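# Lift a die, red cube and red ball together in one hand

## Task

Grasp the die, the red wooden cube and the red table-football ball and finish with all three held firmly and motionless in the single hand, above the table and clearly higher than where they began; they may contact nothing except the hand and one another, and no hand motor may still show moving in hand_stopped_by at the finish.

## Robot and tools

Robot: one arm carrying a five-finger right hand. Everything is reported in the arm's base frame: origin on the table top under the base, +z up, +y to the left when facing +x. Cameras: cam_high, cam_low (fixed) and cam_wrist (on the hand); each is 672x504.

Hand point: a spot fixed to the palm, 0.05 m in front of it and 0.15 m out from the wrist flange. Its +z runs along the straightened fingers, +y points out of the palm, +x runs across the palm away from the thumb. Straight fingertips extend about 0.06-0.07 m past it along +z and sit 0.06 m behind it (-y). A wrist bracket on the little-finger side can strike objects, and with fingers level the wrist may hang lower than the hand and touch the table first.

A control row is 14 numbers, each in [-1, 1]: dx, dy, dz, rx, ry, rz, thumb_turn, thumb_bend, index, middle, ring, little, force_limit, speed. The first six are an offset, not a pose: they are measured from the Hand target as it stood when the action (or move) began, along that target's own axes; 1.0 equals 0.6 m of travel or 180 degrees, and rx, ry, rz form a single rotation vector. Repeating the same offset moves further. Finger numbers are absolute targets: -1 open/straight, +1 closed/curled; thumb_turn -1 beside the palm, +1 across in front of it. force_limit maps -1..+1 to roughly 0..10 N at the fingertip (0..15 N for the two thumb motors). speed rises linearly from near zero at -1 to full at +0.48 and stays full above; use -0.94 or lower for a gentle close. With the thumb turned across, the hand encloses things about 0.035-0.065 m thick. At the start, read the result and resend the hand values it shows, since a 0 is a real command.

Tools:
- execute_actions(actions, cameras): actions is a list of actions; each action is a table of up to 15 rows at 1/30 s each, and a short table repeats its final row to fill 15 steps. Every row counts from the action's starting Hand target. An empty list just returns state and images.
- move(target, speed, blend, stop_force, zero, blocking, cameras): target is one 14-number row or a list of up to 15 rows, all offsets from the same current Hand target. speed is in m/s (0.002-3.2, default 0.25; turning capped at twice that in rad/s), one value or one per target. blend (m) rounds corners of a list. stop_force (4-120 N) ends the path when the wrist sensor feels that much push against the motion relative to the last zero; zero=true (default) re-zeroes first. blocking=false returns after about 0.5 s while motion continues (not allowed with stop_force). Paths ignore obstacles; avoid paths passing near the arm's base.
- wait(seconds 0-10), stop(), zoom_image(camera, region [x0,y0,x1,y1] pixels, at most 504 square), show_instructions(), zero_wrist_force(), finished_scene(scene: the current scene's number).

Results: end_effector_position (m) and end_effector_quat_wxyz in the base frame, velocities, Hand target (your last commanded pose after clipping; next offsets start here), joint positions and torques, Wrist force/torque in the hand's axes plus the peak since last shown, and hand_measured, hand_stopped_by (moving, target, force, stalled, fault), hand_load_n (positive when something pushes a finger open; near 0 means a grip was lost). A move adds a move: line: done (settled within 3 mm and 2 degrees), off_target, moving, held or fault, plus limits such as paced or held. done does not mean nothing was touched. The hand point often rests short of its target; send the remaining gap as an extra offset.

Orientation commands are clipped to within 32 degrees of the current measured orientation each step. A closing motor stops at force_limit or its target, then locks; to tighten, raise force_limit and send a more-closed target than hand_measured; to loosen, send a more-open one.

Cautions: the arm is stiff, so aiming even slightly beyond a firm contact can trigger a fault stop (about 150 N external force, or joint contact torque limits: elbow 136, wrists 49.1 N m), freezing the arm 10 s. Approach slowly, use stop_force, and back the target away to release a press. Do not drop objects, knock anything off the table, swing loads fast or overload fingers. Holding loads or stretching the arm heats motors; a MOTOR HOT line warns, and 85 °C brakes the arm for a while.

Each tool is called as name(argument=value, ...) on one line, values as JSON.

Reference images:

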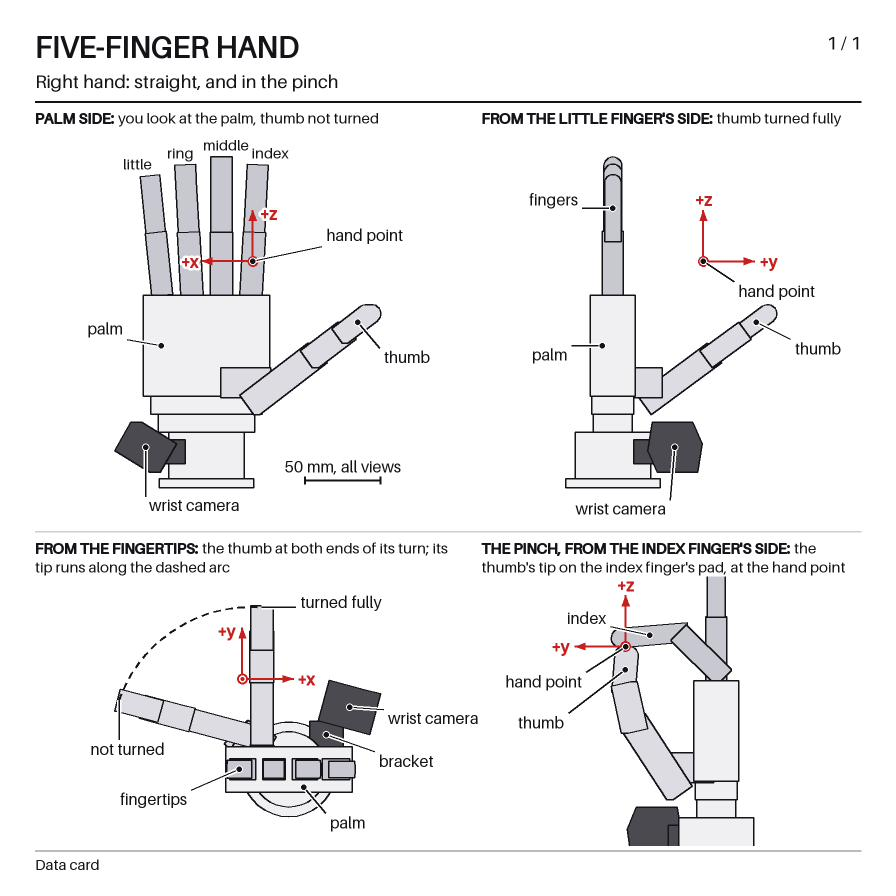

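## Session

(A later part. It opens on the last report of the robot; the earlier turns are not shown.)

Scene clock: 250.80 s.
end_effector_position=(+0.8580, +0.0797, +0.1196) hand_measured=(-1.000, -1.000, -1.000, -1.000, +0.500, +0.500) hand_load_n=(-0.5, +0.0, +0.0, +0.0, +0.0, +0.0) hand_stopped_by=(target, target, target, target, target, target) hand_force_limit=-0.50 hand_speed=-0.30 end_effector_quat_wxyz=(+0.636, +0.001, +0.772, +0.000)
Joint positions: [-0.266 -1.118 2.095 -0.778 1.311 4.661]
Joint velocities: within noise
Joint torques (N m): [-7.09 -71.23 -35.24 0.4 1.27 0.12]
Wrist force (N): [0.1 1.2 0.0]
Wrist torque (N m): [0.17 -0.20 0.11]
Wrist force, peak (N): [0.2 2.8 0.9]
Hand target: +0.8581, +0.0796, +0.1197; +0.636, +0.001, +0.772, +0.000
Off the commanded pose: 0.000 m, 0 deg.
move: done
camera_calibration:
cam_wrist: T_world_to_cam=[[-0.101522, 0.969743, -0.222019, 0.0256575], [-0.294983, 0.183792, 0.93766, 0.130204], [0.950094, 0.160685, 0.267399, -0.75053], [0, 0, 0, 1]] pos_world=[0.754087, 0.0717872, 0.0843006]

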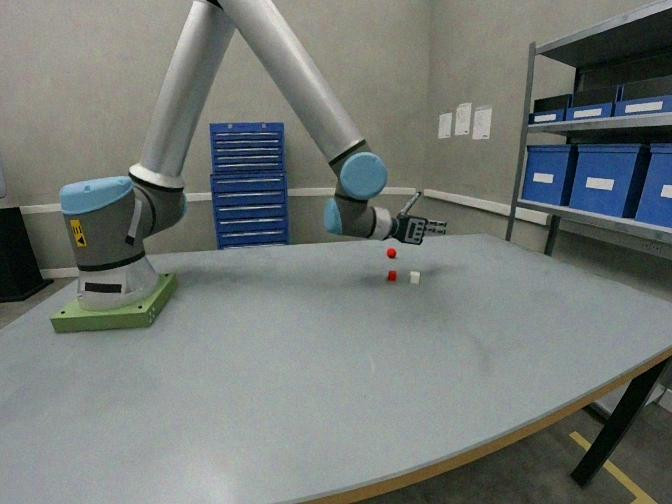

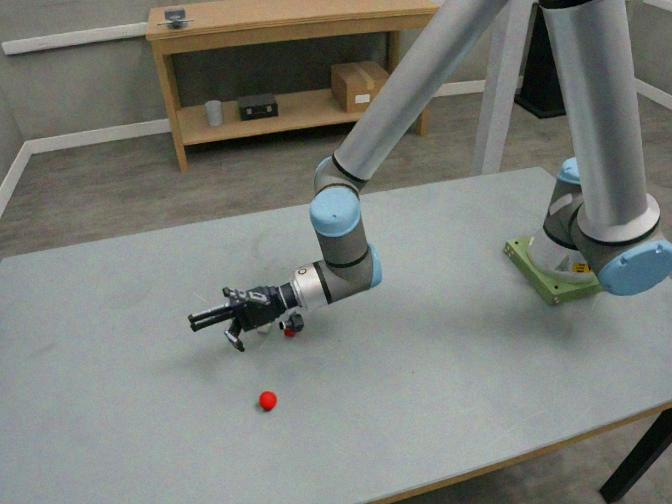

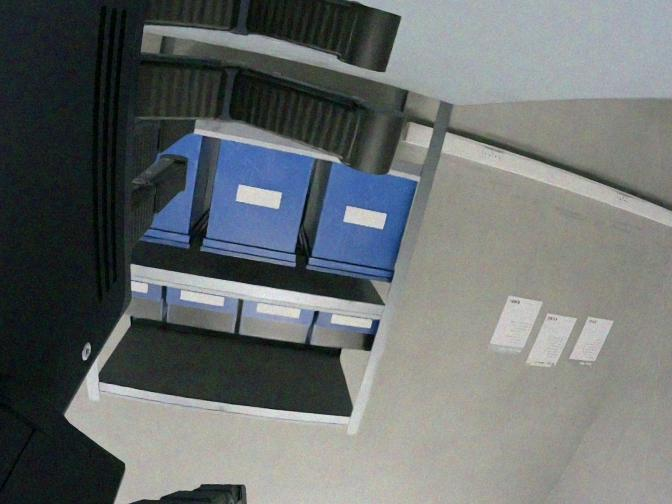

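move(target=[0.1153,0.025,0.018,0,0,0,-1,-1,-1,-1,0.5,0.5,-0.5,-0.3], speed=0.1, cameras=[])

move(target=[0.0409,0,0.0079,0,0,0,-1,-1,-1,-1,0.5,0.5,-0.5,-0.3], speed=0.01, stop_force=4)

Scene clock: 261.00 s.
end_effector_position=(+0.8553, +0.0947, +0.0497) hand_measured=(-1.000, -1.000, -1.000, -1.000, +0.500, +0.500) hand_load_n=(+0.0, +0.0, +0.0, +0.0, +0.0, +0.0) hand_stopped_by=(target, target, target, target, target, target) hand_force_limit=-0.50 hand_speed=-0.30 end_effector_quat_wxyz=(+0.636, +0.001, +0.772, +0.000) end_effector_velocity=(+0.000, +0.000, +0.001) end_effector_angular_velocity=(+0.000, +0.002, +0.001)
Joint positions: [-0.241 -1.006 2.11 -0.906 1.335 4.666]
Joint velocities: [0 -0.003 0 0.005 -0.001 -0.001]
Joint torques (N m): [-7.66 -72.26 -24.87 1.92 -1.87 0.73]
Wrist force (N): [-0.2 0.9 0.0]
Wrist torque (N m): [0.12 -0.15 0.09]
Wrist force, peak (N): [0.6 1.4 1.0]
Hand target: +0.8555, +0.0946, +0.0498; +0.636, +0.001, +0.772, +0.000
Off the commanded pose: 0.000 m, 0 deg.
move: done
No camera images: "cameras" was empty.

Scene clock: 263.60 s.
end_effector_position=(+0.8555, +0.0946, +0.0341) hand_measured=(-1.000, -1.000, -1.000, -1.000, +0.500, +0.500) hand_load_n=(+0.0, +0.0, -0.5, +0.0, +0.0, +0.0) hand_stopped_by=(target, target, target, target, target, target) hand_force_limit=-0.50 hand_speed=-0.30 end_effector_quat_wxyz=(+0.636, +0.001, +0.772, +0.000)
Joint positions: [-0.241 -0.979 2.109 -0.932 1.335 4.666]
Joint velocities: within noise
Joint torques (N m): [-4.86 -76.99 -14.73 1.01 -1.36 -1.36]
Wrist force (N): [-3.2 1.5 -0.8]
Wrist torque (N m): [0.21 -0.06 0.00]
Wrist force, peak (N): [-8.2 1.1 -3.5]
Hand target: +0.8554, +0.0946, +0.0341; +0.636, +0.001, +0.772, +0.000 (not the last commanded pose)
Off the commanded pose: 0.009 m, 0 deg.
move: contact
camera_calibration:
cam_wrist: T_world_to_cam=[[-0.101414, 0.969781, -0.221899, -0.0082409], [-0.295135, 0.18368, 0.937634, 0.207066], [0.950058, 0.160579, 0.267589, -0.727546], [0, 0, 0, 1]] pos_world=[0.751487, 0.0867868, -0.00129757]

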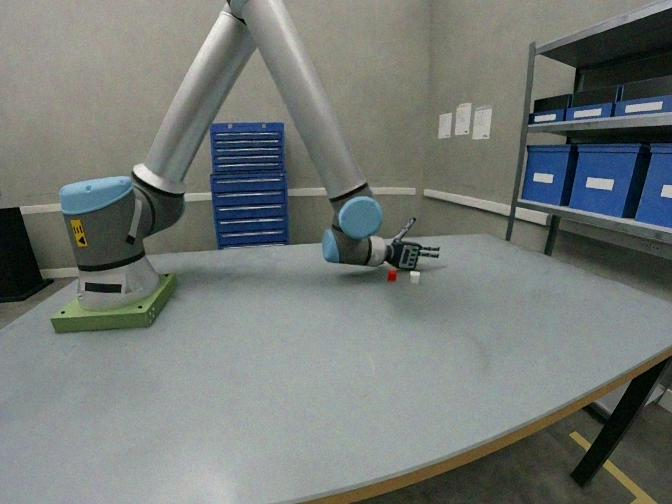

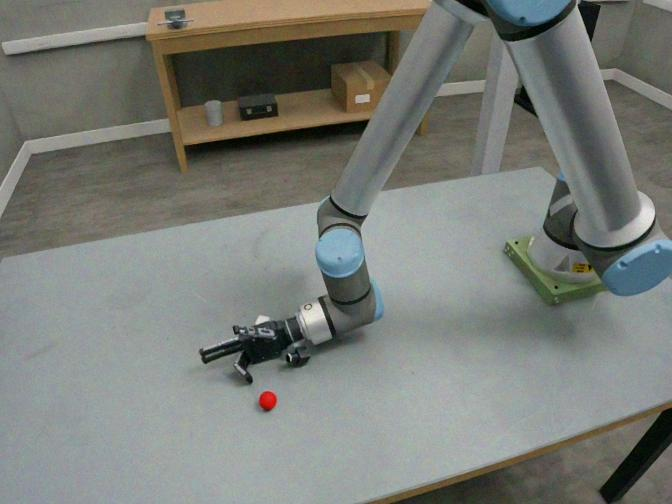

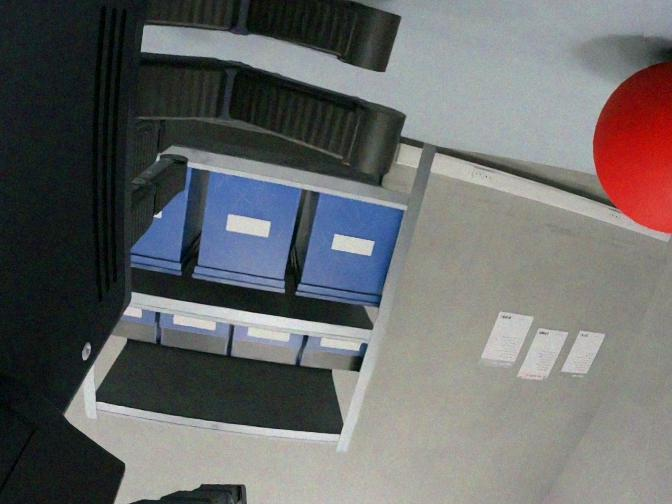

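move(target=[[-0.0035,0,0.0078,0,0,0,-1,-1,-1,-1,0.5,0.5,-0.5,-0.3],[-0.0035,0.1475,0.0078,0,0,0,-1,-1,-1,-1,0.5,0.5,-0.5,-0.3]], speed=0.04)

Scene clock: 276.50 s.
end_effector_position=(+0.8606, +0.1832, +0.0353) hand_measured=(-1.000, -1.000, -1.000, -1.000, +0.500, +0.500) hand_load_n=(+0.0, +0.0, +0.0, +0.0, +0.0, +0.0) hand_stopped_by=(target, target, target, target, target, target) hand_force_limit=-0.50 hand_speed=-0.30 end_effector_quat_wxyz=(+0.636, +0.001, +0.772, +0.000)
Joint positions: [-0.087 -0.968 2.076 -0.916 1.487 4.697]
Joint velocities: within noise
Joint torques (N m): [-9.1 -62.56 -20.38 -0.18 -2.37 -0.43]
Wrist force (N): [-0.2 1.2 0.4]
Wrist torque (N m): [0.13 -0.17 0.09]
Wrist force, peak (N): [-3.7 1.1 -0.9]
Hand target: +0.8605, +0.1831, +0.0353; +0.636, +0.001, +0.772, +0.000
Off the commanded pose: 0.000 m, 0 deg.
move: done
camera_calibration:
cam_wrist: T_world_to_cam=[[-0.101322, 0.969797, -0.221873, -0.0934417], [-0.295118, 0.183682, 0.937639, 0.191188], [0.950073, 0.160482, 0.267593, -0.747029], [0, 0, 0, 1]] pos_world=[0.756688, 0.175386, -0.0000974146]

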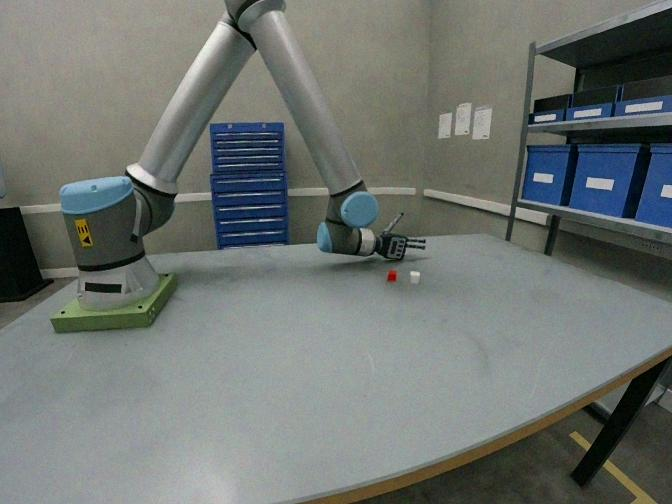

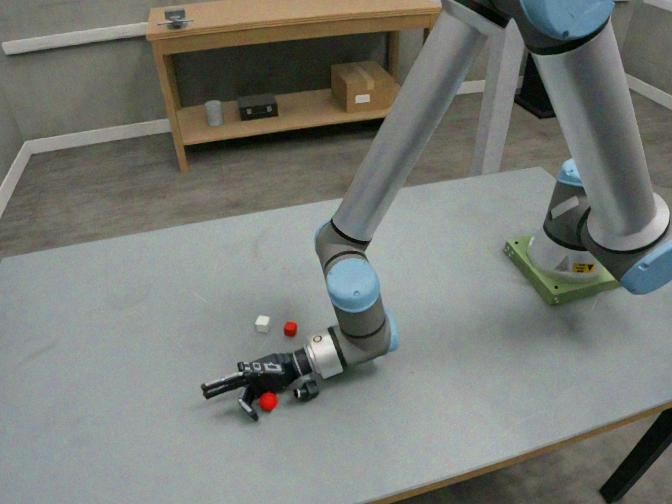

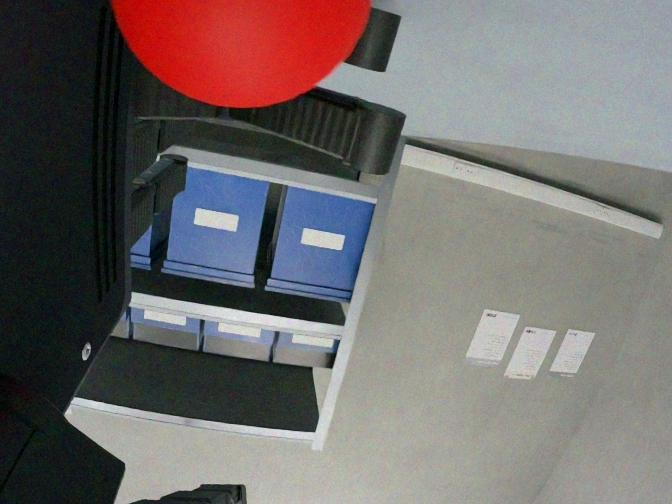

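move(target=[0,0,0,0,0,0,-1,-1,-1,-1,1,1,-0.4,-0.8], cameras=["cam_wrist","cam_low"])

Scene clock: 280.83 s.
end_effector_position=(+0.8605, +0.1831, +0.0353) hand_measured=(-1.000, -1.000, -1.000, -1.000, +1.000, +1.000) hand_load_n=(+0.0, +0.0, +0.0, +0.0, +0.5, +0.0) hand_stopped_by=(target, target, target, target, target, target) hand_force_limit=-0.40 hand_speed=-0.80 end_effector_quat_wxyz=(+0.636, +0.001, +0.772, +0.000)
Joint positions: [-0.087 -0.968 2.076 -0.916 1.487 4.697]
Joint velocities: within noise
Joint torques (N m): [-4.88 -77.48 -14.71 -3.98 -2.16 -1.38]
Wrist force (N): [-0.3 0.8 0.2]
Wrist torque (N m): [0.10 -0.15 0.07]
Wrist force, peak (N): [-0.5 1.5 0.4]
Hand target: +0.8605, +0.1831, +0.0353; +0.636, +0.001, +0.772, +0.000
Off the commanded pose: 0.000 m, 0 deg.
move: done
camera_calibration:
cam_wrist: T_world_to_cam=[[-0.101414, 0.969781, -0.221899, -0.0932831], [-0.295135, 0.18368, 0.937634, 0.19119], [0.950058, 0.160579, 0.267589, -0.746923], [0, 0, 0, 1]] pos_world=[0.756587, 0.175287, -0.00009757]
Images, in order (width x height): cam_low 672x504, cam_wrist 672x504.

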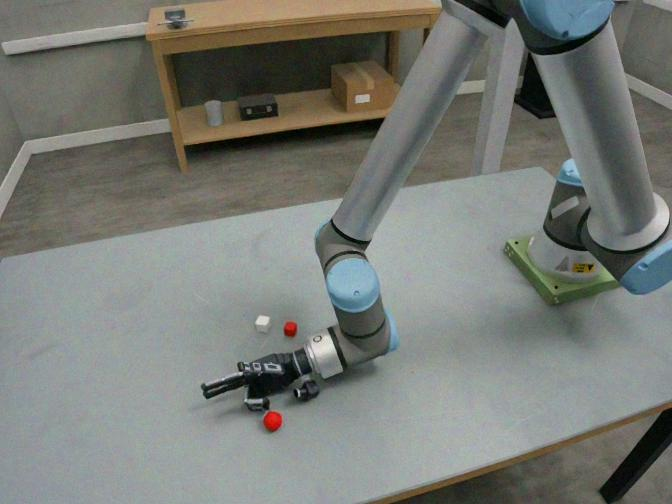

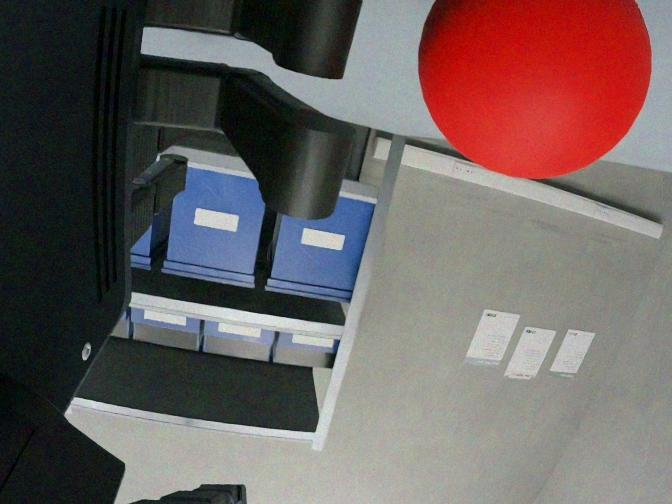

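move(target=[0.001,0,0,0,0,0,-1,-1,-1,-1,0.42,0.42,-0.4,-0.3], cameras=["cam_wrist"])

Scene clock: 296.13 s.
end_effector_position=(+0.8605, +0.1831, +0.0348) hand_measured=(-1.000, -1.000, -1.000, -1.000, +0.420, +0.420) hand_load_n=(+0.0, +0.0, +0.0, +0.0, +0.5, +0.0) hand_stopped_by=(target, target, target, target, target, target) hand_force_limit=-0.40 hand_speed=-0.30 end_effector_quat_wxyz=(+0.636, +0.001, +0.772, +0.000)
Joint positions: [-0.087 -0.967 2.076 -0.917 1.487 4.697]
Joint velocities: within noise
Joint torques (N m): [-9.92 -55.93 -6.68 -3.89 -2.14 -1.69]
Wrist force (N): [-0.9 0.8 0.2]
Wrist torque (N m): [0.09 -0.13 0.05]
Wrist force, peak (N): [-0.5 1.6 0.4]
Hand target: +0.8604, +0.1831, +0.0347; +0.636, +0.001, +0.772, +0.000
Off the commanded pose: 0.000 m, 0 deg.
move: done
camera_calibration:
cam_wrist: T_world_to_cam=[[-0.101411, 0.96978, -0.221908, -0.093406], [-0.295136, 0.183689, 0.937632, 0.191629], [0.950058, 0.160579, 0.267589, -0.746694], [0, 0, 0, 1]] pos_world=[0.756487, 0.175287, -0.000597614]
Images, in order (width x height): cam_wrist 672x504.

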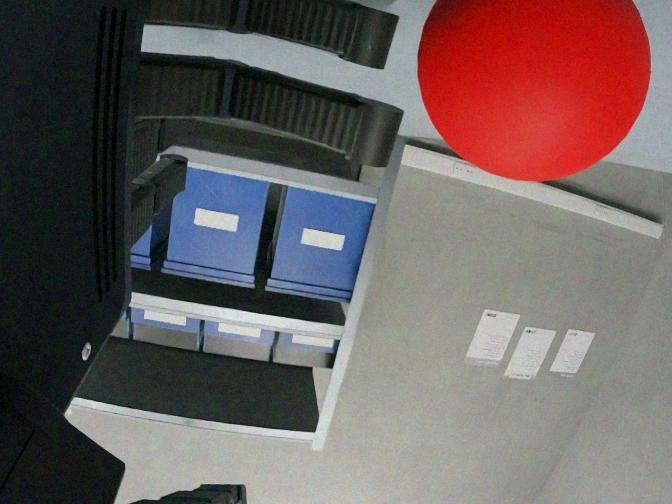

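move(target=[-0.0016,0.098,0,0,0,0,-1,-1,-1,-1,0.42,0.42,-0.4,-0.3], speed=0.03, cameras=["cam_wrist","cam_low"])

Scene clock: 306.33 s.
end_effector_position=(+0.8607, +0.2420, +0.0357) hand_measured=(-1.000, -1.000, -1.000, -1.000, +0.420, +0.420) hand_load_n=(+0.0, +0.0, +0.0, +0.0, +0.0, +0.0) hand_stopped_by=(target, target, target, target, target, target) hand_force_limit=-0.40 hand_speed=-0.30 end_effector_quat_wxyz=(+0.636, +0.001, +0.772, +0.000)
Joint positions: [0.014 -0.955 2.046 -0.898 1.585 4.716]
Joint velocities: within noise
Joint torques (N m): [-10.14 -62.34 -19.58 -0.49 -2.18 -0.27]
Wrist force (N): [-0.5 1.0 0.6]
Wrist torque (N m): [0.10 -0.13 0.07]
Wrist force, peak (N): [-1.6 1.4 0.6]
Hand target: +0.8607, +0.2419, +0.0357; +0.636, +0.001, +0.772, +0.000
Off the commanded pose: 0.000 m, 0 deg.
move: done
camera_calibration:
cam_wrist: T_world_to_cam=[[-0.101322, 0.969797, -0.221873, -0.150367], [-0.295118, 0.183682, 0.937639, 0.180042], [0.950073, 0.160482, 0.267593, -0.756668], [0, 0, 0, 1]] pos_world=[0.756788, 0.234186, 0.000302585]
Images, in order (width x height): cam_low 672x504, cam_wrist 672x504.

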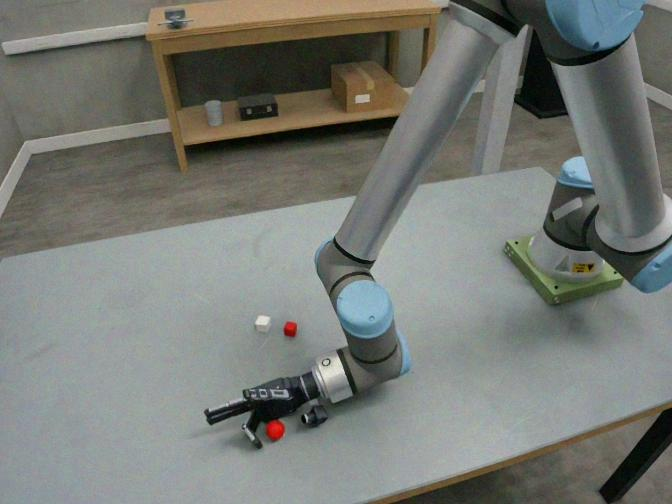

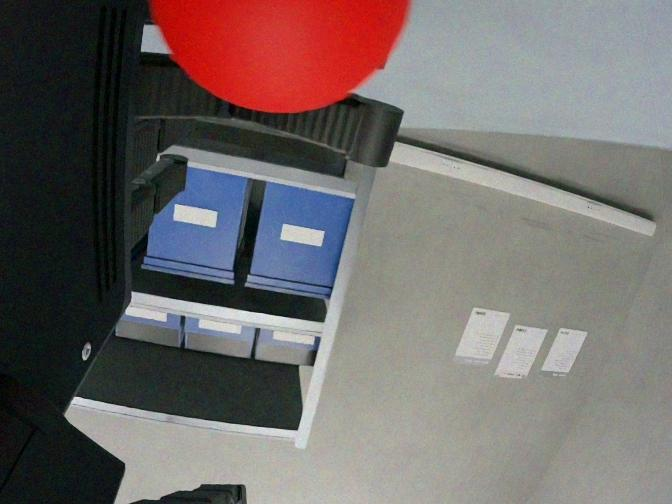

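move(target=[0,0.033,0,0,0,0,-1,-1,-1,-1,0.42,0.42,-0.4,-0.3], speed=0.03, cameras=["cam_wrist","cam_low"])

Scene clock: 311.37 s.
end_effector_position=(+0.8608, +0.2618, +0.0357) hand_measured=(-1.000, -1.000, -1.000, -1.000, +0.420, +0.420) hand_load_n=(+0.0, +0.0, +0.0, +0.0, +0.0, +0.0) hand_stopped_by=(target, target, target, target, target, target) hand_force_limit=-0.40 hand_speed=-0.30 end_effector_quat_wxyz=(+0.636, +0.001, +0.772, +0.000)
Joint positions: [0.047 -0.95 2.033 -0.891 1.618 4.722]
Joint velocities: within noise
Joint torques (N m): [-10.64 -67.84 -16.63 -0.5 -1.61 0.04]
Wrist force (N): [-0.8 1.1 0.2]
Wrist torque (N m): [0.14 -0.07 0.06]
Wrist force, peak (N): [-0.6 1.6 0.5]
Hand target: +0.8607, +0.2617, +0.0357; +0.636, +0.001, +0.772, +0.000
Off the commanded pose: 0.000 m, 0 deg.
move: done
camera_calibration:
cam_wrist: T_world_to_cam=[[-0.101322, 0.969797, -0.221873, -0.169569], [-0.295118, 0.183682, 0.937639, 0.176405], [0.950073, 0.160482, 0.267593, -0.759845], [0, 0, 0, 1]] pos_world=[0.756788, 0.253986, 0.000302585]
Images, in order (width x height): cam_low 672x504, cam_wrist 672x504.

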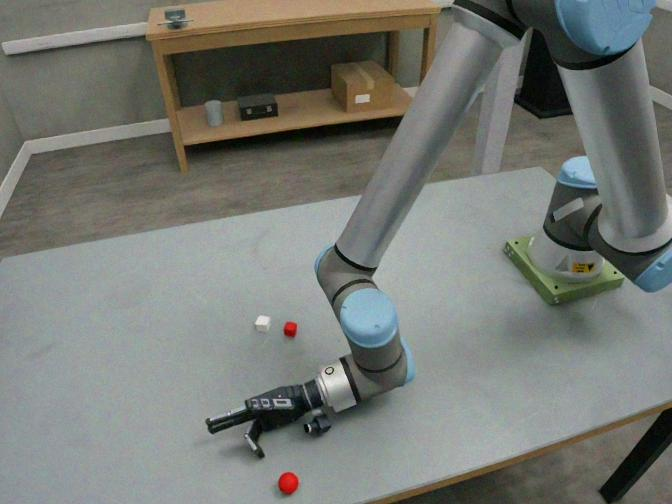

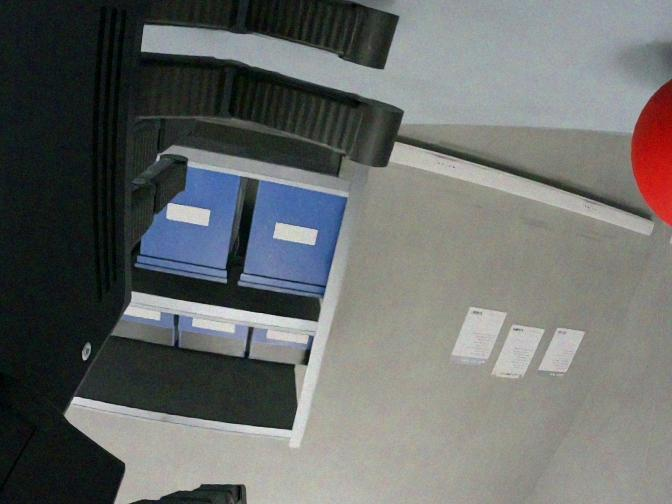

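wait(seconds=0.5, cameras=["cam_low"])

Scene clock: 313.40 s.
end_effector_position=(+0.8607, +0.2617, +0.0357) hand_measured=(-1.000, -1.000, -1.000, -1.000, +0.420, +0.420) hand_load_n=(+0.0, +0.0, +0.0, +0.0, +0.0, +0.0) hand_stopped_by=(target, target, target, target, target, target) hand_force_limit=-0.40 hand_speed=-0.30 end_effector_quat_wxyz=(+0.636, +0.001, +0.772, +0.000)
Joint positions: [0.046 -0.95 2.033 -0.891 1.617 4.722]
Joint velocities: within noise
Joint torques (N m): [-10.62 -79.58 -12.15 -4.19 -1.76 -1.29]
Wrist force (N): [-0.5 1.1 0.5]
Wrist torque (N m): [0.11 -0.12 0.07]
Wrist force, peak (N): [-0.8 1.2 0.9]
Hand target: +0.8607, +0.2617, +0.0357; +0.636, +0.001, +0.772, +0.000
Off the commanded pose: 0.000 m, 0 deg.
wait: 0.50 s; at rest from the start
Images, in order (width x height): cam_low 672x504.

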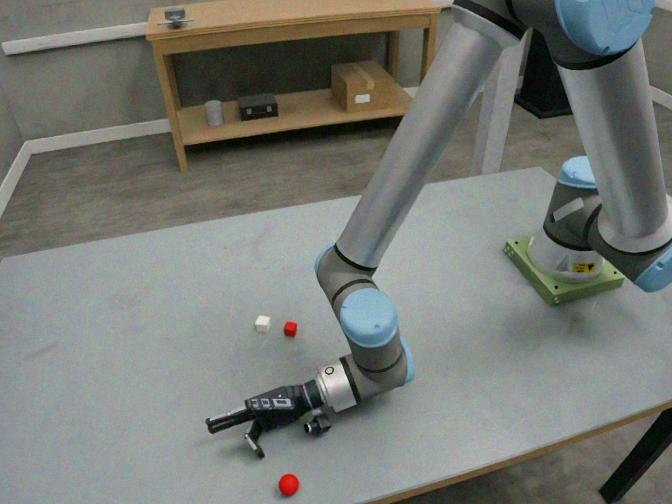

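wait(seconds=0.2, cameras=["cam_low"])

zoom_image(camera="cam_low", region=[200, 384, 360, 504])

Scene clock: 318.80 s.
end_effector_position=(+0.8607, +0.2617, +0.0357) hand_measured=(-1.000, -1.000, -1.000, -1.000, +0.420, +0.420) hand_load_n=(+0.0, +0.0, +0.0, +0.0, +0.0, +0.0) hand_stopped_by=(target, target, target, target, target, target) hand_force_limit=-0.40 hand_speed=-0.30 end_effector_quat_wxyz=(+0.636, +0.001, +0.772, +0.000)
Joint positions: [0.046 -0.95 2.033 -0.891 1.617 4.722]
Joint velocities: within noise
Joint torques (N m): [-5.24 -81.1 -19.29 -2.4 -1.75 -1.6]
Wrist force (N): [-0.7 1.6 0.2]
Wrist torque (N m): [0.20 -0.08 0.08]
Wrist force, peak (N): [-0.7 1.6 0.2]
Hand target: +0.8607, +0.2617, +0.0357; +0.636, +0.001, +0.772, +0.000
Off the commanded pose: 0.000 m, 0 deg.
wait: 0.20 s; at rest from the start
Images, in order (width x height): cam_low 672x504.

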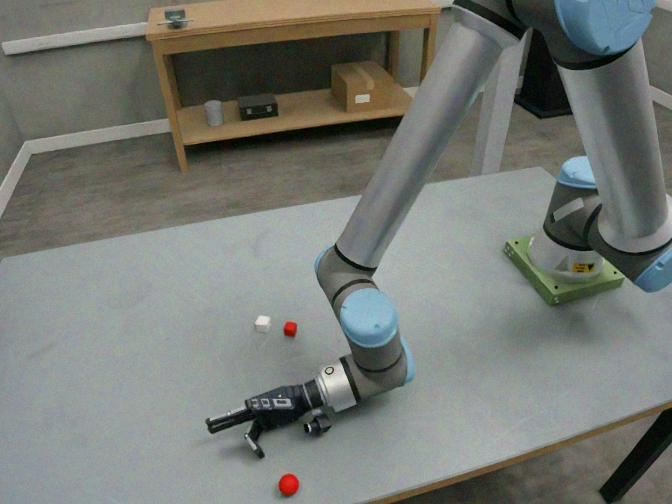

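Scaled by 3.150 from the camera's 672x504 image, which has a finer 960x720 frame.

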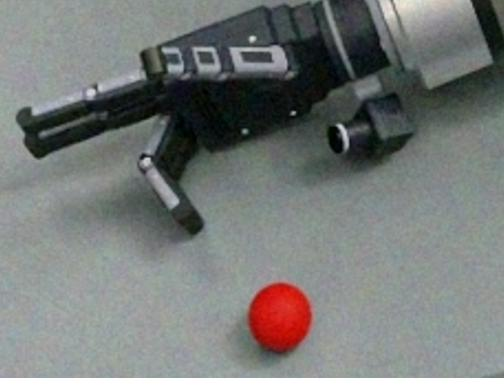

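move(target=[[0,-0.133,0,0,0,0,-1,-1,-1,-1,0.42,0.42,-0.4,-0.3],[-0.188,-0.133,-0.0364,0,0,0,-1,-1,-1,-1,0.42,0.42,-0.4,-0.3],[-0.1137,0.0667,-0.1578,-0.083,0.083,-0.495,1,-0.6,-0.6,-0.6,-1,-1,-0.4,-0.3]], speed=0.12)

Scene clock: 347.70 s.
end_effector_position=(+0.7809, +0.3018, +0.1208) hand_measured=(+1.000, -0.600, -0.600, -0.600, -1.000, -1.000) hand_load_n=(+0.0, +0.0, +0.0, +0.0, +0.0, +0.0) hand_stopped_by=(target, target, target, target, target, target) hand_force_limit=-0.40 hand_speed=-0.30 end_effector_quat_wxyz=(-0.353, +0.612, -0.613, +0.353)
Joint positions: [0.162 -1.205 1.848 -0.113 1.712 3.224]
Joint velocities: within noise
Joint torques (N m): [-6.49 -76.24 -23.38 -1.62 -0.94 -1.71]
Wrist force (N): [0.6 0.9 0.2]
Wrist torque (N m): [0.21 -0.12 0.04]
Wrist force, peak (N): [-0.9 2.5 0.5]
Hand target: +0.7809, +0.3018, +0.1208; -0.353, +0.612, -0.613, +0.353
Off the commanded pose: 0.000 m, 0 deg.
move: done
camera_calibration:
cam_wrist: T_world_to_cam=[[-0.536241, -0.236855, -0.810151, 0.577285], [-0.496991, 0.864399, 0.0762452, 0.121886], [0.682235, 0.443524, -0.581241, -0.486861], [0, 0, 0, 1]] pos_world=[0.702294, 0.247309, 0.175411]

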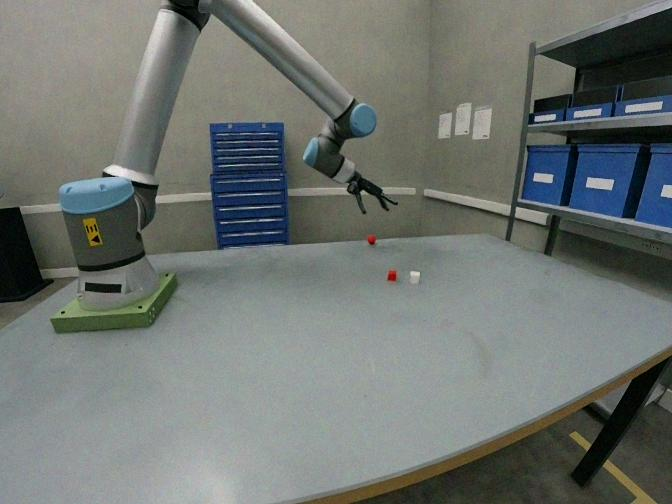

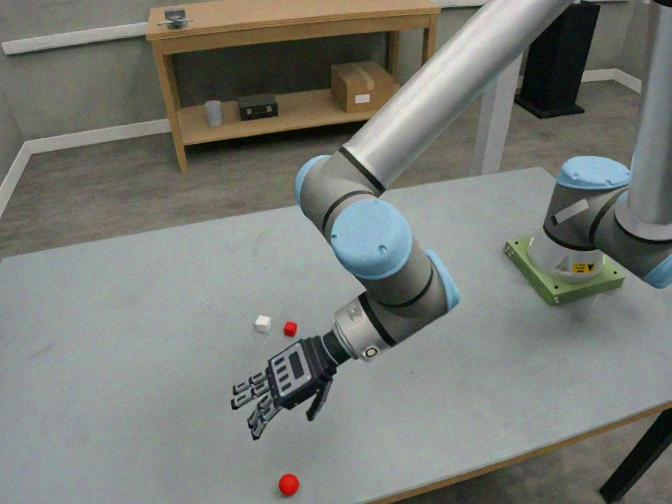

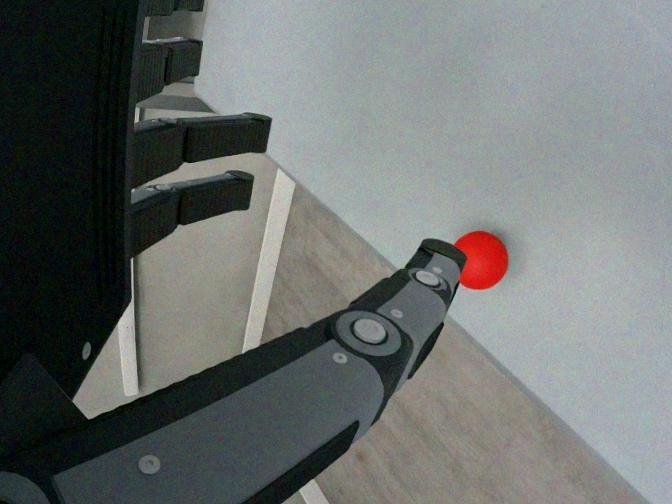

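move(target=[-0.0603,0.0875,0.0844,0,0,0,1,-0.6,-0.6,-0.6,-1,-1,-0.4,-0.3], speed=0.12, cameras=["cam_wrist"])

Scene clock: 352.00 s.
end_effector_position=(+0.7987, +0.3381, +0.0502) hand_measured=(+1.000, -0.600, -0.600, -0.600, -1.000, -1.000) hand_load_n=(+0.0, +0.0, +0.0, +0.0, +0.0, +0.0) hand_stopped_by=(target, target, target, target, target, target) hand_force_limit=-0.40 hand_speed=-0.30 end_effector_quat_wxyz=(-0.353, +0.612, -0.613, +0.353)
Joint positions: [0.213 -1.085 1.82 -0.201 1.756 3.251]
Joint velocities: within noise
Joint torques (N m): [-8.21 -79.61 -16.59 2.77 -1.51 -2.5]
Wrist force (N): [0.4 0.7 0.0]
Wrist torque (N m): [0.18 -0.08 0.02]
Wrist force, peak (N): [0.0 2.0 0.8]
Hand target: +0.7984, +0.3380, +0.0500; -0.353, +0.612, -0.613, +0.353
Off the commanded pose: 0.000 m, 0 deg.
move: done
camera_calibration:
cam_wrist: T_world_to_cam=[[-0.535953, -0.236697, -0.810388, 0.537925], [-0.496919, 0.864449, 0.0761511, 0.104689], [0.682515, 0.44351, -0.580923, -0.556431], [0, 0, 0, 1]] pos_world=[0.720097, 0.28361, 0.104712]
Images, in order (width x height): cam_wrist 672x504.

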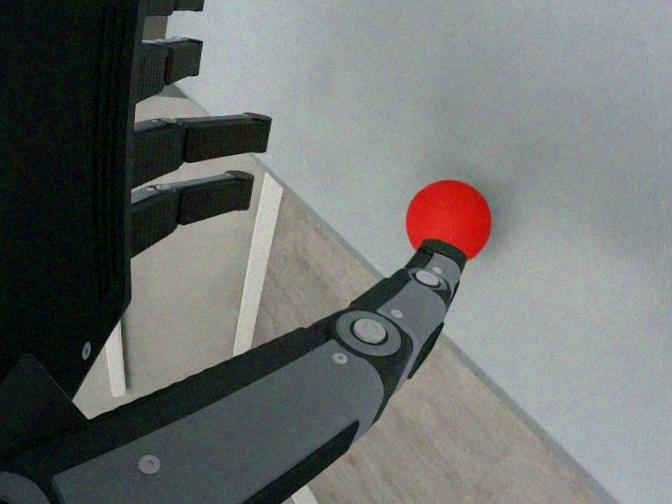

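move(target=[0,0.0866,0.05,0,0,0,1,-0.6,-0.6,-0.6,-1,-1,-0.4,-0.3], speed=0.05, cameras=["cam_wrist"])

Scene clock: 356.63 s.
end_effector_position=(+0.7983, +0.3380, -0.0102) hand_measured=(+1.000, -0.600, -0.600, -0.600, -1.000, -1.000) hand_load_n=(+0.0, +0.0, +0.0, +0.0, -0.5, +0.0) hand_stopped_by=(target, target, target, target, target, target) hand_force_limit=-0.40 hand_speed=-0.30 end_effector_quat_wxyz=(-0.353, +0.612, -0.613, +0.353) end_effector_velocity=(-0.001, +0.001, +0.002) end_effector_angular_velocity=(+0.001, +0.001, +0.001)
Joint positions: [0.213 -1.013 1.844 -0.296 1.756 3.251]
Joint velocities: [0.001 -0.004 0 0.005 0 0.001]
Joint torques (N m): [5.89 -83.98 -26.65 3.05 1.04 0.17]
Wrist force (N): [0.5 0.8 -0.3]
Wrist torque (N m): [0.22 -0.09 0.03]
Wrist force, peak (N): [0.3 1.8 0.6]
Hand target: +0.7984, +0.3380, -0.0100; -0.353, +0.612, -0.613, +0.353
Off the commanded pose: 0.000 m, 0 deg.
move: done
camera_calibration:
cam_wrist: T_world_to_cam=[[-0.536323, -0.236845, -0.8101, 0.489167], [-0.496958, 0.864415, 0.0762836, 0.109249], [0.682196, 0.443498, -0.581308, -0.590959], [0, 0, 0, 1]] pos_world=[0.719793, 0.283509, 0.0444112]
Images, in order (width x height): cam_wrist 672x504.

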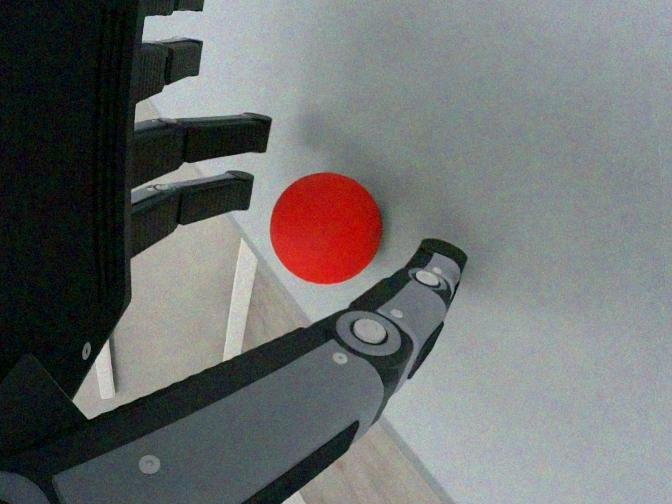

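move(target=[0,0,0,0,0,0,1,-0.47,-0.4,-0.4,-1,-1,-0.5,-0.8], cameras=["cam_wrist"])

move(target=[0,0,0,0,0,0,1,-0.47,0.25,0.25,-1,-1,-0.5,-0.88], cameras=["cam_wrist"])

Scene clock: 360.47 s.
end_effector_position=(+0.7984, +0.3380, -0.0100) hand_measured=(+1.000, -0.470, -0.400, -0.400, -1.000, -1.000) hand_load_n=(+0.0, +0.0, +0.0, +0.0, -0.5, +0.0) hand_stopped_by=(target, target, target, target, target, target) hand_force_limit=-0.50 hand_speed=-0.80 end_effector_quat_wxyz=(-0.353, +0.612, -0.613, +0.353)
Joint positions: [0.213 -1.014 1.843 -0.295 1.756 3.251]
Joint velocities: within noise
Joint torques (N m): [8.34 -80.71 -31.11 1.44 1.85 0.05]
Wrist force (N): [0.2 1.2 0.4]
Wrist torque (N m): [0.23 -0.05 0.02]
Wrist force, peak (N): [0.3 1.3 0.6]
Hand target: +0.7984, +0.3380, -0.0100; -0.353, +0.612, -0.613, +0.353
Off the commanded pose: 0.000 m, 0 deg.
move: done
camera_calibration:
cam_wrist: T_world_to_cam=[[-0.5362, -0.236925, -0.810158, 0.48932], [-0.497035, 0.86438, 0.0761791, 0.109355], [0.682236, 0.443524, -0.581241, -0.59095], [0, 0, 0, 1]] pos_world=[0.719894, 0.283509, 0.0446114]
Images, in order (width x height): cam_wrist 672x504.

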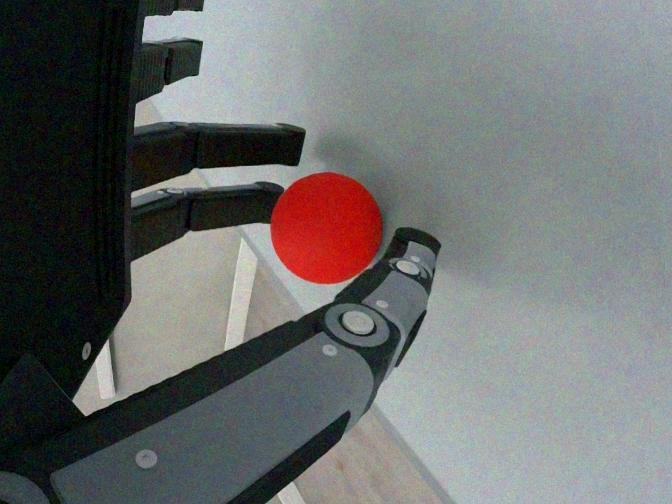

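Scene clock: 361.87 s.
end_effector_position=(+0.7984, +0.3380, -0.0100) hand_measured=(+1.000, -0.472, -0.046, -0.022, -1.000, -1.000) hand_load_n=(+1.0, +4.5, +2.0, +3.5, +0.0, +0.0) hand_stopped_by=(target, target, force, force, target, target) hand_force_limit=-0.50 hand_speed=-0.88 end_effector_quat_wxyz=(-0.353, +0.612, -0.613, +0.353)
Joint positions: [0.213 -1.014 1.843 -0.295 1.756 3.251]
Joint velocities: within noise
Joint torques (N m): [9.07 -84.91 -29.62 1.58 1.74 0.11]
Wrist force (N): [0.5 -0.3 -0.2]
Wrist torque (N m): [0.18 -0.11 0.03]
Wrist force, peak (N): [0.3 1.1 0.2]
Hand target: +0.7984, +0.3380, -0.0100; -0.353, +0.612, -0.613, +0.353
Off the commanded pose: 0.000 m, 0 deg.
move: done
camera_calibration:
cam_wrist: T_world_to_cam=[[-0.5362, -0.236925, -0.810158, 0.48932], [-0.497035, 0.86438, 0.0761791, 0.109355], [0.682236, 0.443524, -0.581241, -0.59095], [0, 0, 0, 1]] pos_world=[0.719894, 0.283509, 0.0446114]
Images, in order (width x height): cam_wrist 672x504.

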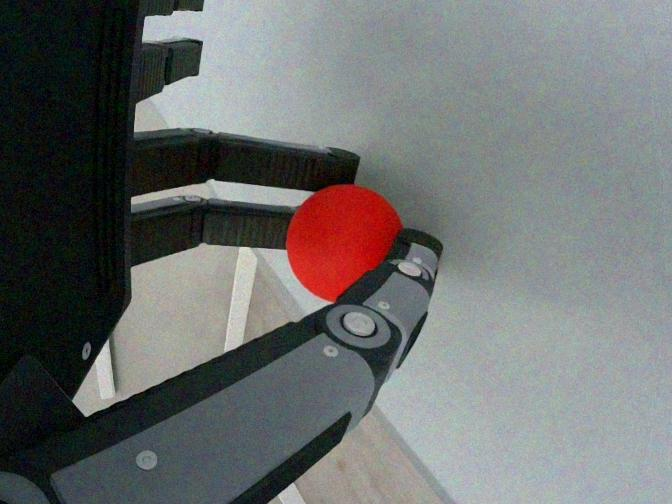

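move(target=[[0,-0.1155,-0.0667,0,0,0,1,-0.47,0.25,0.25,-1,-1,-0.5,-0.88],[0.3,-0.1155,-0.0667,0,0,0,1,-0.47,0.25,0.25,-1,-1,-0.5,-0.88],[0.3,-0.02,-0.0115,0,0,0,1,-0.47,0.25,0.25,-1,-1,-0.5,-0.88]], speed=[0.08,0.12,0.06], cameras=["cam_low"])

move(target=[0,0.0202,0.0117,0,0,0,1,-0.47,0.25,0.25,-1,-1,-0.5,-0.88], speed=0.01, stop_force=4, cameras=["cam_wrist"])

Scene clock: 370.17 s.
end_effector_position=(+0.7981, +0.1580, +0.0035) hand_measured=(+1.000, -0.472, -0.046, -0.022, -1.000, -1.000) hand_load_n=(+1.0, +5.0, +1.5, +3.5, +0.0, +0.0) hand_stopped_by=(target, target, force, force, target, target) hand_force_limit=-0.50 hand_speed=-0.88 end_effector_quat_wxyz=(-0.353, +0.612, -0.613, +0.353) end_effector_velocity=(-0.001, +0.001, +0.003) end_effector_angular_velocity=(+0.001, +0.001, +0.000)
Joint positions: [-0.079 -1.106 1.971 -0.34 1.503 3.103]
Joint velocities: [0.001 -0.004 0 0.006 0 0.001]
Joint torques (N m): [1.33 -74.66 -29.74 3.33 0.16 1.63]
Wrist force (N): [0.2 0.9 0.2]
Wrist torque (N m): [0.17 -0.06 0.01]
Wrist force, peak (N): [0.0 2.0 0.6]
Hand target: +0.7982, +0.1580, +0.0037; -0.353, +0.612, -0.613, +0.353
Off the commanded pose: 0.000 m, 0 deg.
move: done
Images, in order (width x height): cam_low 672x504.

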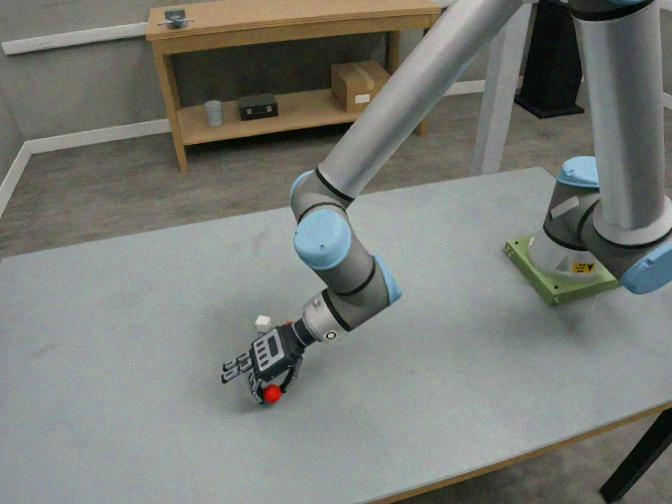

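Scene clock: 372.20 s.
end_effector_position=(+0.7982, +0.1580, -0.0103) hand_measured=(+1.000, -0.472, -0.046, -0.022, -1.000, -1.000) hand_load_n=(+0.5, +4.0, +1.5, +3.5, +0.0, +0.0) hand_stopped_by=(target, target, force, force, target, target) hand_force_limit=-0.50 hand_speed=-0.88 end_effector_quat_wxyz=(-0.353, +0.612, -0.613, +0.353)
Joint positions: [-0.079 -1.087 1.976 -0.363 1.503 3.103]
Joint velocities: within noise
Joint torques (N m): [9.49 -72.58 -14.29 2.54 1.97 1.85]
Wrist force (N): [0.8 -2.2 -3.0]
Wrist torque (N m): [0.20 -0.03 -0.02]
Wrist force, peak (N): [1.2 -2.5 -2.8]
Hand target: +0.7982, +0.1580, -0.0103; -0.353, +0.612, -0.613, +0.353
Off the commanded pose: 0.000 m, 0 deg.
move: contact
camera_calibration:
cam_wrist: T_world_to_cam=[[-0.536296, -0.236891, -0.810104, 0.446386], [-0.496986, 0.864403, 0.0762402, 0.264826], [0.682196, 0.443498, -0.581308, -0.511119], [0, 0, 0, 1]] pos_world=[0.719693, 0.103509, 0.0443112]
Images, in order (width x height): cam_wrist 672x504.

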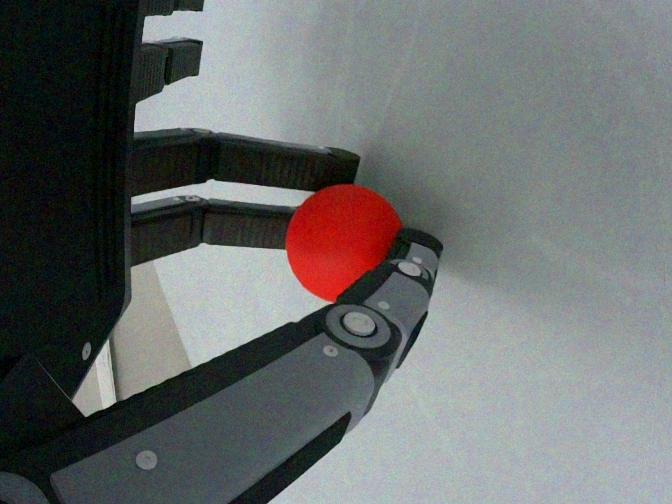

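move(target=[0,0,0,0,0,0,1,-0.56,-0.11,-0.09,-1,-1,-0.5,-0.93], cameras=[])

move(target=[0,0,0,0,0,0,1,-0.6,-0.4,-0.4,-1,-1,-0.5,-0.85], cameras=["cam_wrist"])

wait(seconds=2, cameras=["cam_wrist"])

Scene clock: 376.90 s.
end_effector_position=(+0.7982, +0.1580, -0.0103) hand_measured=(+1.000, -0.560, -0.110, -0.090, -1.000, -1.000) hand_load_n=(+0.0, +0.0, +0.0, +0.0, +0.0, -0.5) hand_stopped_by=(target, target, target, target, target, target) hand_force_limit=-0.50 hand_speed=-0.93 end_effector_quat_wxyz=(-0.353, +0.612, -0.613, +0.353)
Joint positions: [-0.079 -1.087 1.976 -0.363 1.503 3.103]
Joint velocities: within noise
Joint torques (N m): [4.35 -73.86 -33.66 1.75 2.33 0.95]
Wrist force (N): [0.3 1.0 0.0]
Wrist torque (N m): [0.23 -0.08 0.02]
Wrist force, peak (N): [0.7 -2.5 -3.1]
Hand target: +0.7982, +0.1580, -0.0103; -0.353, +0.612, -0.613, +0.353
Off the commanded pose: 0.000 m, 0 deg.
move: done
No camera images: "cameras" was empty.

Scene clock: 377.93 s.
end_effector_position=(+0.7982, +0.1580, -0.0103) hand_measured=(+1.000, -0.600, -0.400, -0.400, -1.000, -1.000) hand_load_n=(+0.0, +0.0, +0.0, +0.0, +0.0, +0.0) hand_stopped_by=(target, target, target, target, target, target) hand_force_limit=-0.50 hand_speed=-0.85 end_effector_quat_wxyz=(-0.353, +0.612, -0.613, +0.353)
Joint positions: [-0.079 -1.087 1.976 -0.363 1.503 3.103]
Joint velocities: within noise
Joint torques (N m): [-0.79 -73.34 -33.92 1.59 2.39 0.5]
Wrist force (N): [0.2 0.9 0.5]
Wrist torque (N m): [0.18 -0.07 0.01]
Wrist force, peak (N): [0.2 1.1 0.6]
Hand target: +0.7982, +0.1580, -0.0103; -0.353, +0.612, -0.613, +0.353
Off the commanded pose: 0.000 m, 0 deg.
move: done
camera_calibration:
cam_wrist: T_world_to_cam=[[-0.5362, -0.236925, -0.810158, 0.446323], [-0.497035, 0.86438, 0.0761791, 0.264866], [0.682236, 0.443524, -0.581241, -0.511154], [0, 0, 0, 1]] pos_world=[0.719694, 0.103509, 0.0443114]
Images, in order (width x height): cam_wrist 672x504.

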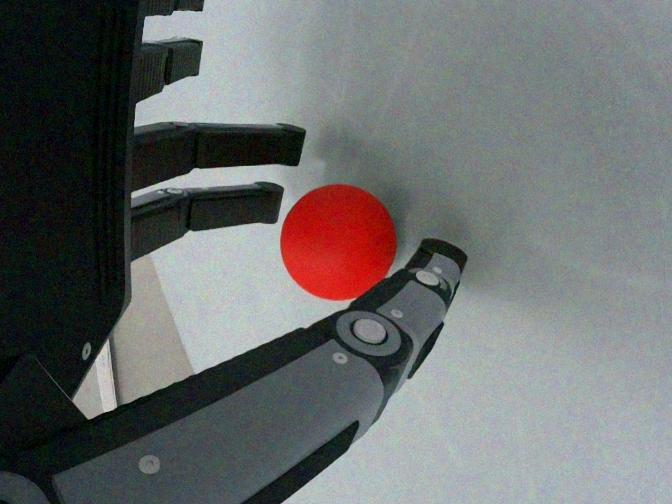

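Scene clock: 379.93 s.
end_effector_position=(+0.7982, +0.1580, -0.0103) hand_measured=(+1.000, -0.600, -0.400, -0.400, -1.000, -1.000) hand_load_n=(+0.0, +0.0, +0.0, +0.0, +0.0, +0.0) hand_stopped_by=(target, target, target, target, target, target) hand_force_limit=-0.50 hand_speed=-0.85 end_effector_quat_wxyz=(-0.353, +0.612, -0.613, +0.353)
Joint positions: [-0.079 -1.087 1.976 -0.363 1.503 3.103]
Joint velocities: within noise
Joint torques (N m): [0.24 -71.88 -32.99 0.44 1.75 1.05]
Wrist force (N): [0.3 0.8 0.1]
Wrist torque (N m): [0.19 -0.08 0.02]
Wrist force, peak (N): [-0.1 1.4 0.0]
Hand target: +0.7982, +0.1580, -0.0103; -0.353, +0.612, -0.613, +0.353
Off the commanded pose: 0.000 m, 0 deg.
wait: 2.00 s; at rest by 0.17 s
camera_calibration:
cam_wrist: T_world_to_cam=[[-0.5362, -0.236925, -0.810158, 0.446323], [-0.497035, 0.86438, 0.0761791, 0.264866], [0.682236, 0.443524, -0.581241, -0.511154], [0, 0, 0, 1]] pos_world=[0.719694, 0.103509, 0.0443114]
Images, in order (width x height): cam_wrist 672x504.

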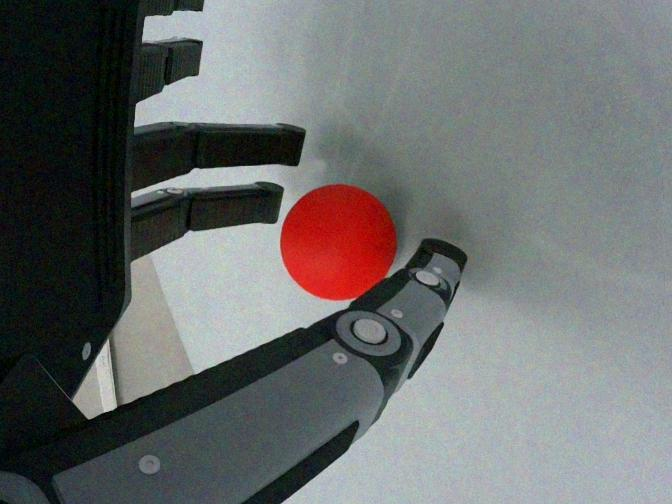

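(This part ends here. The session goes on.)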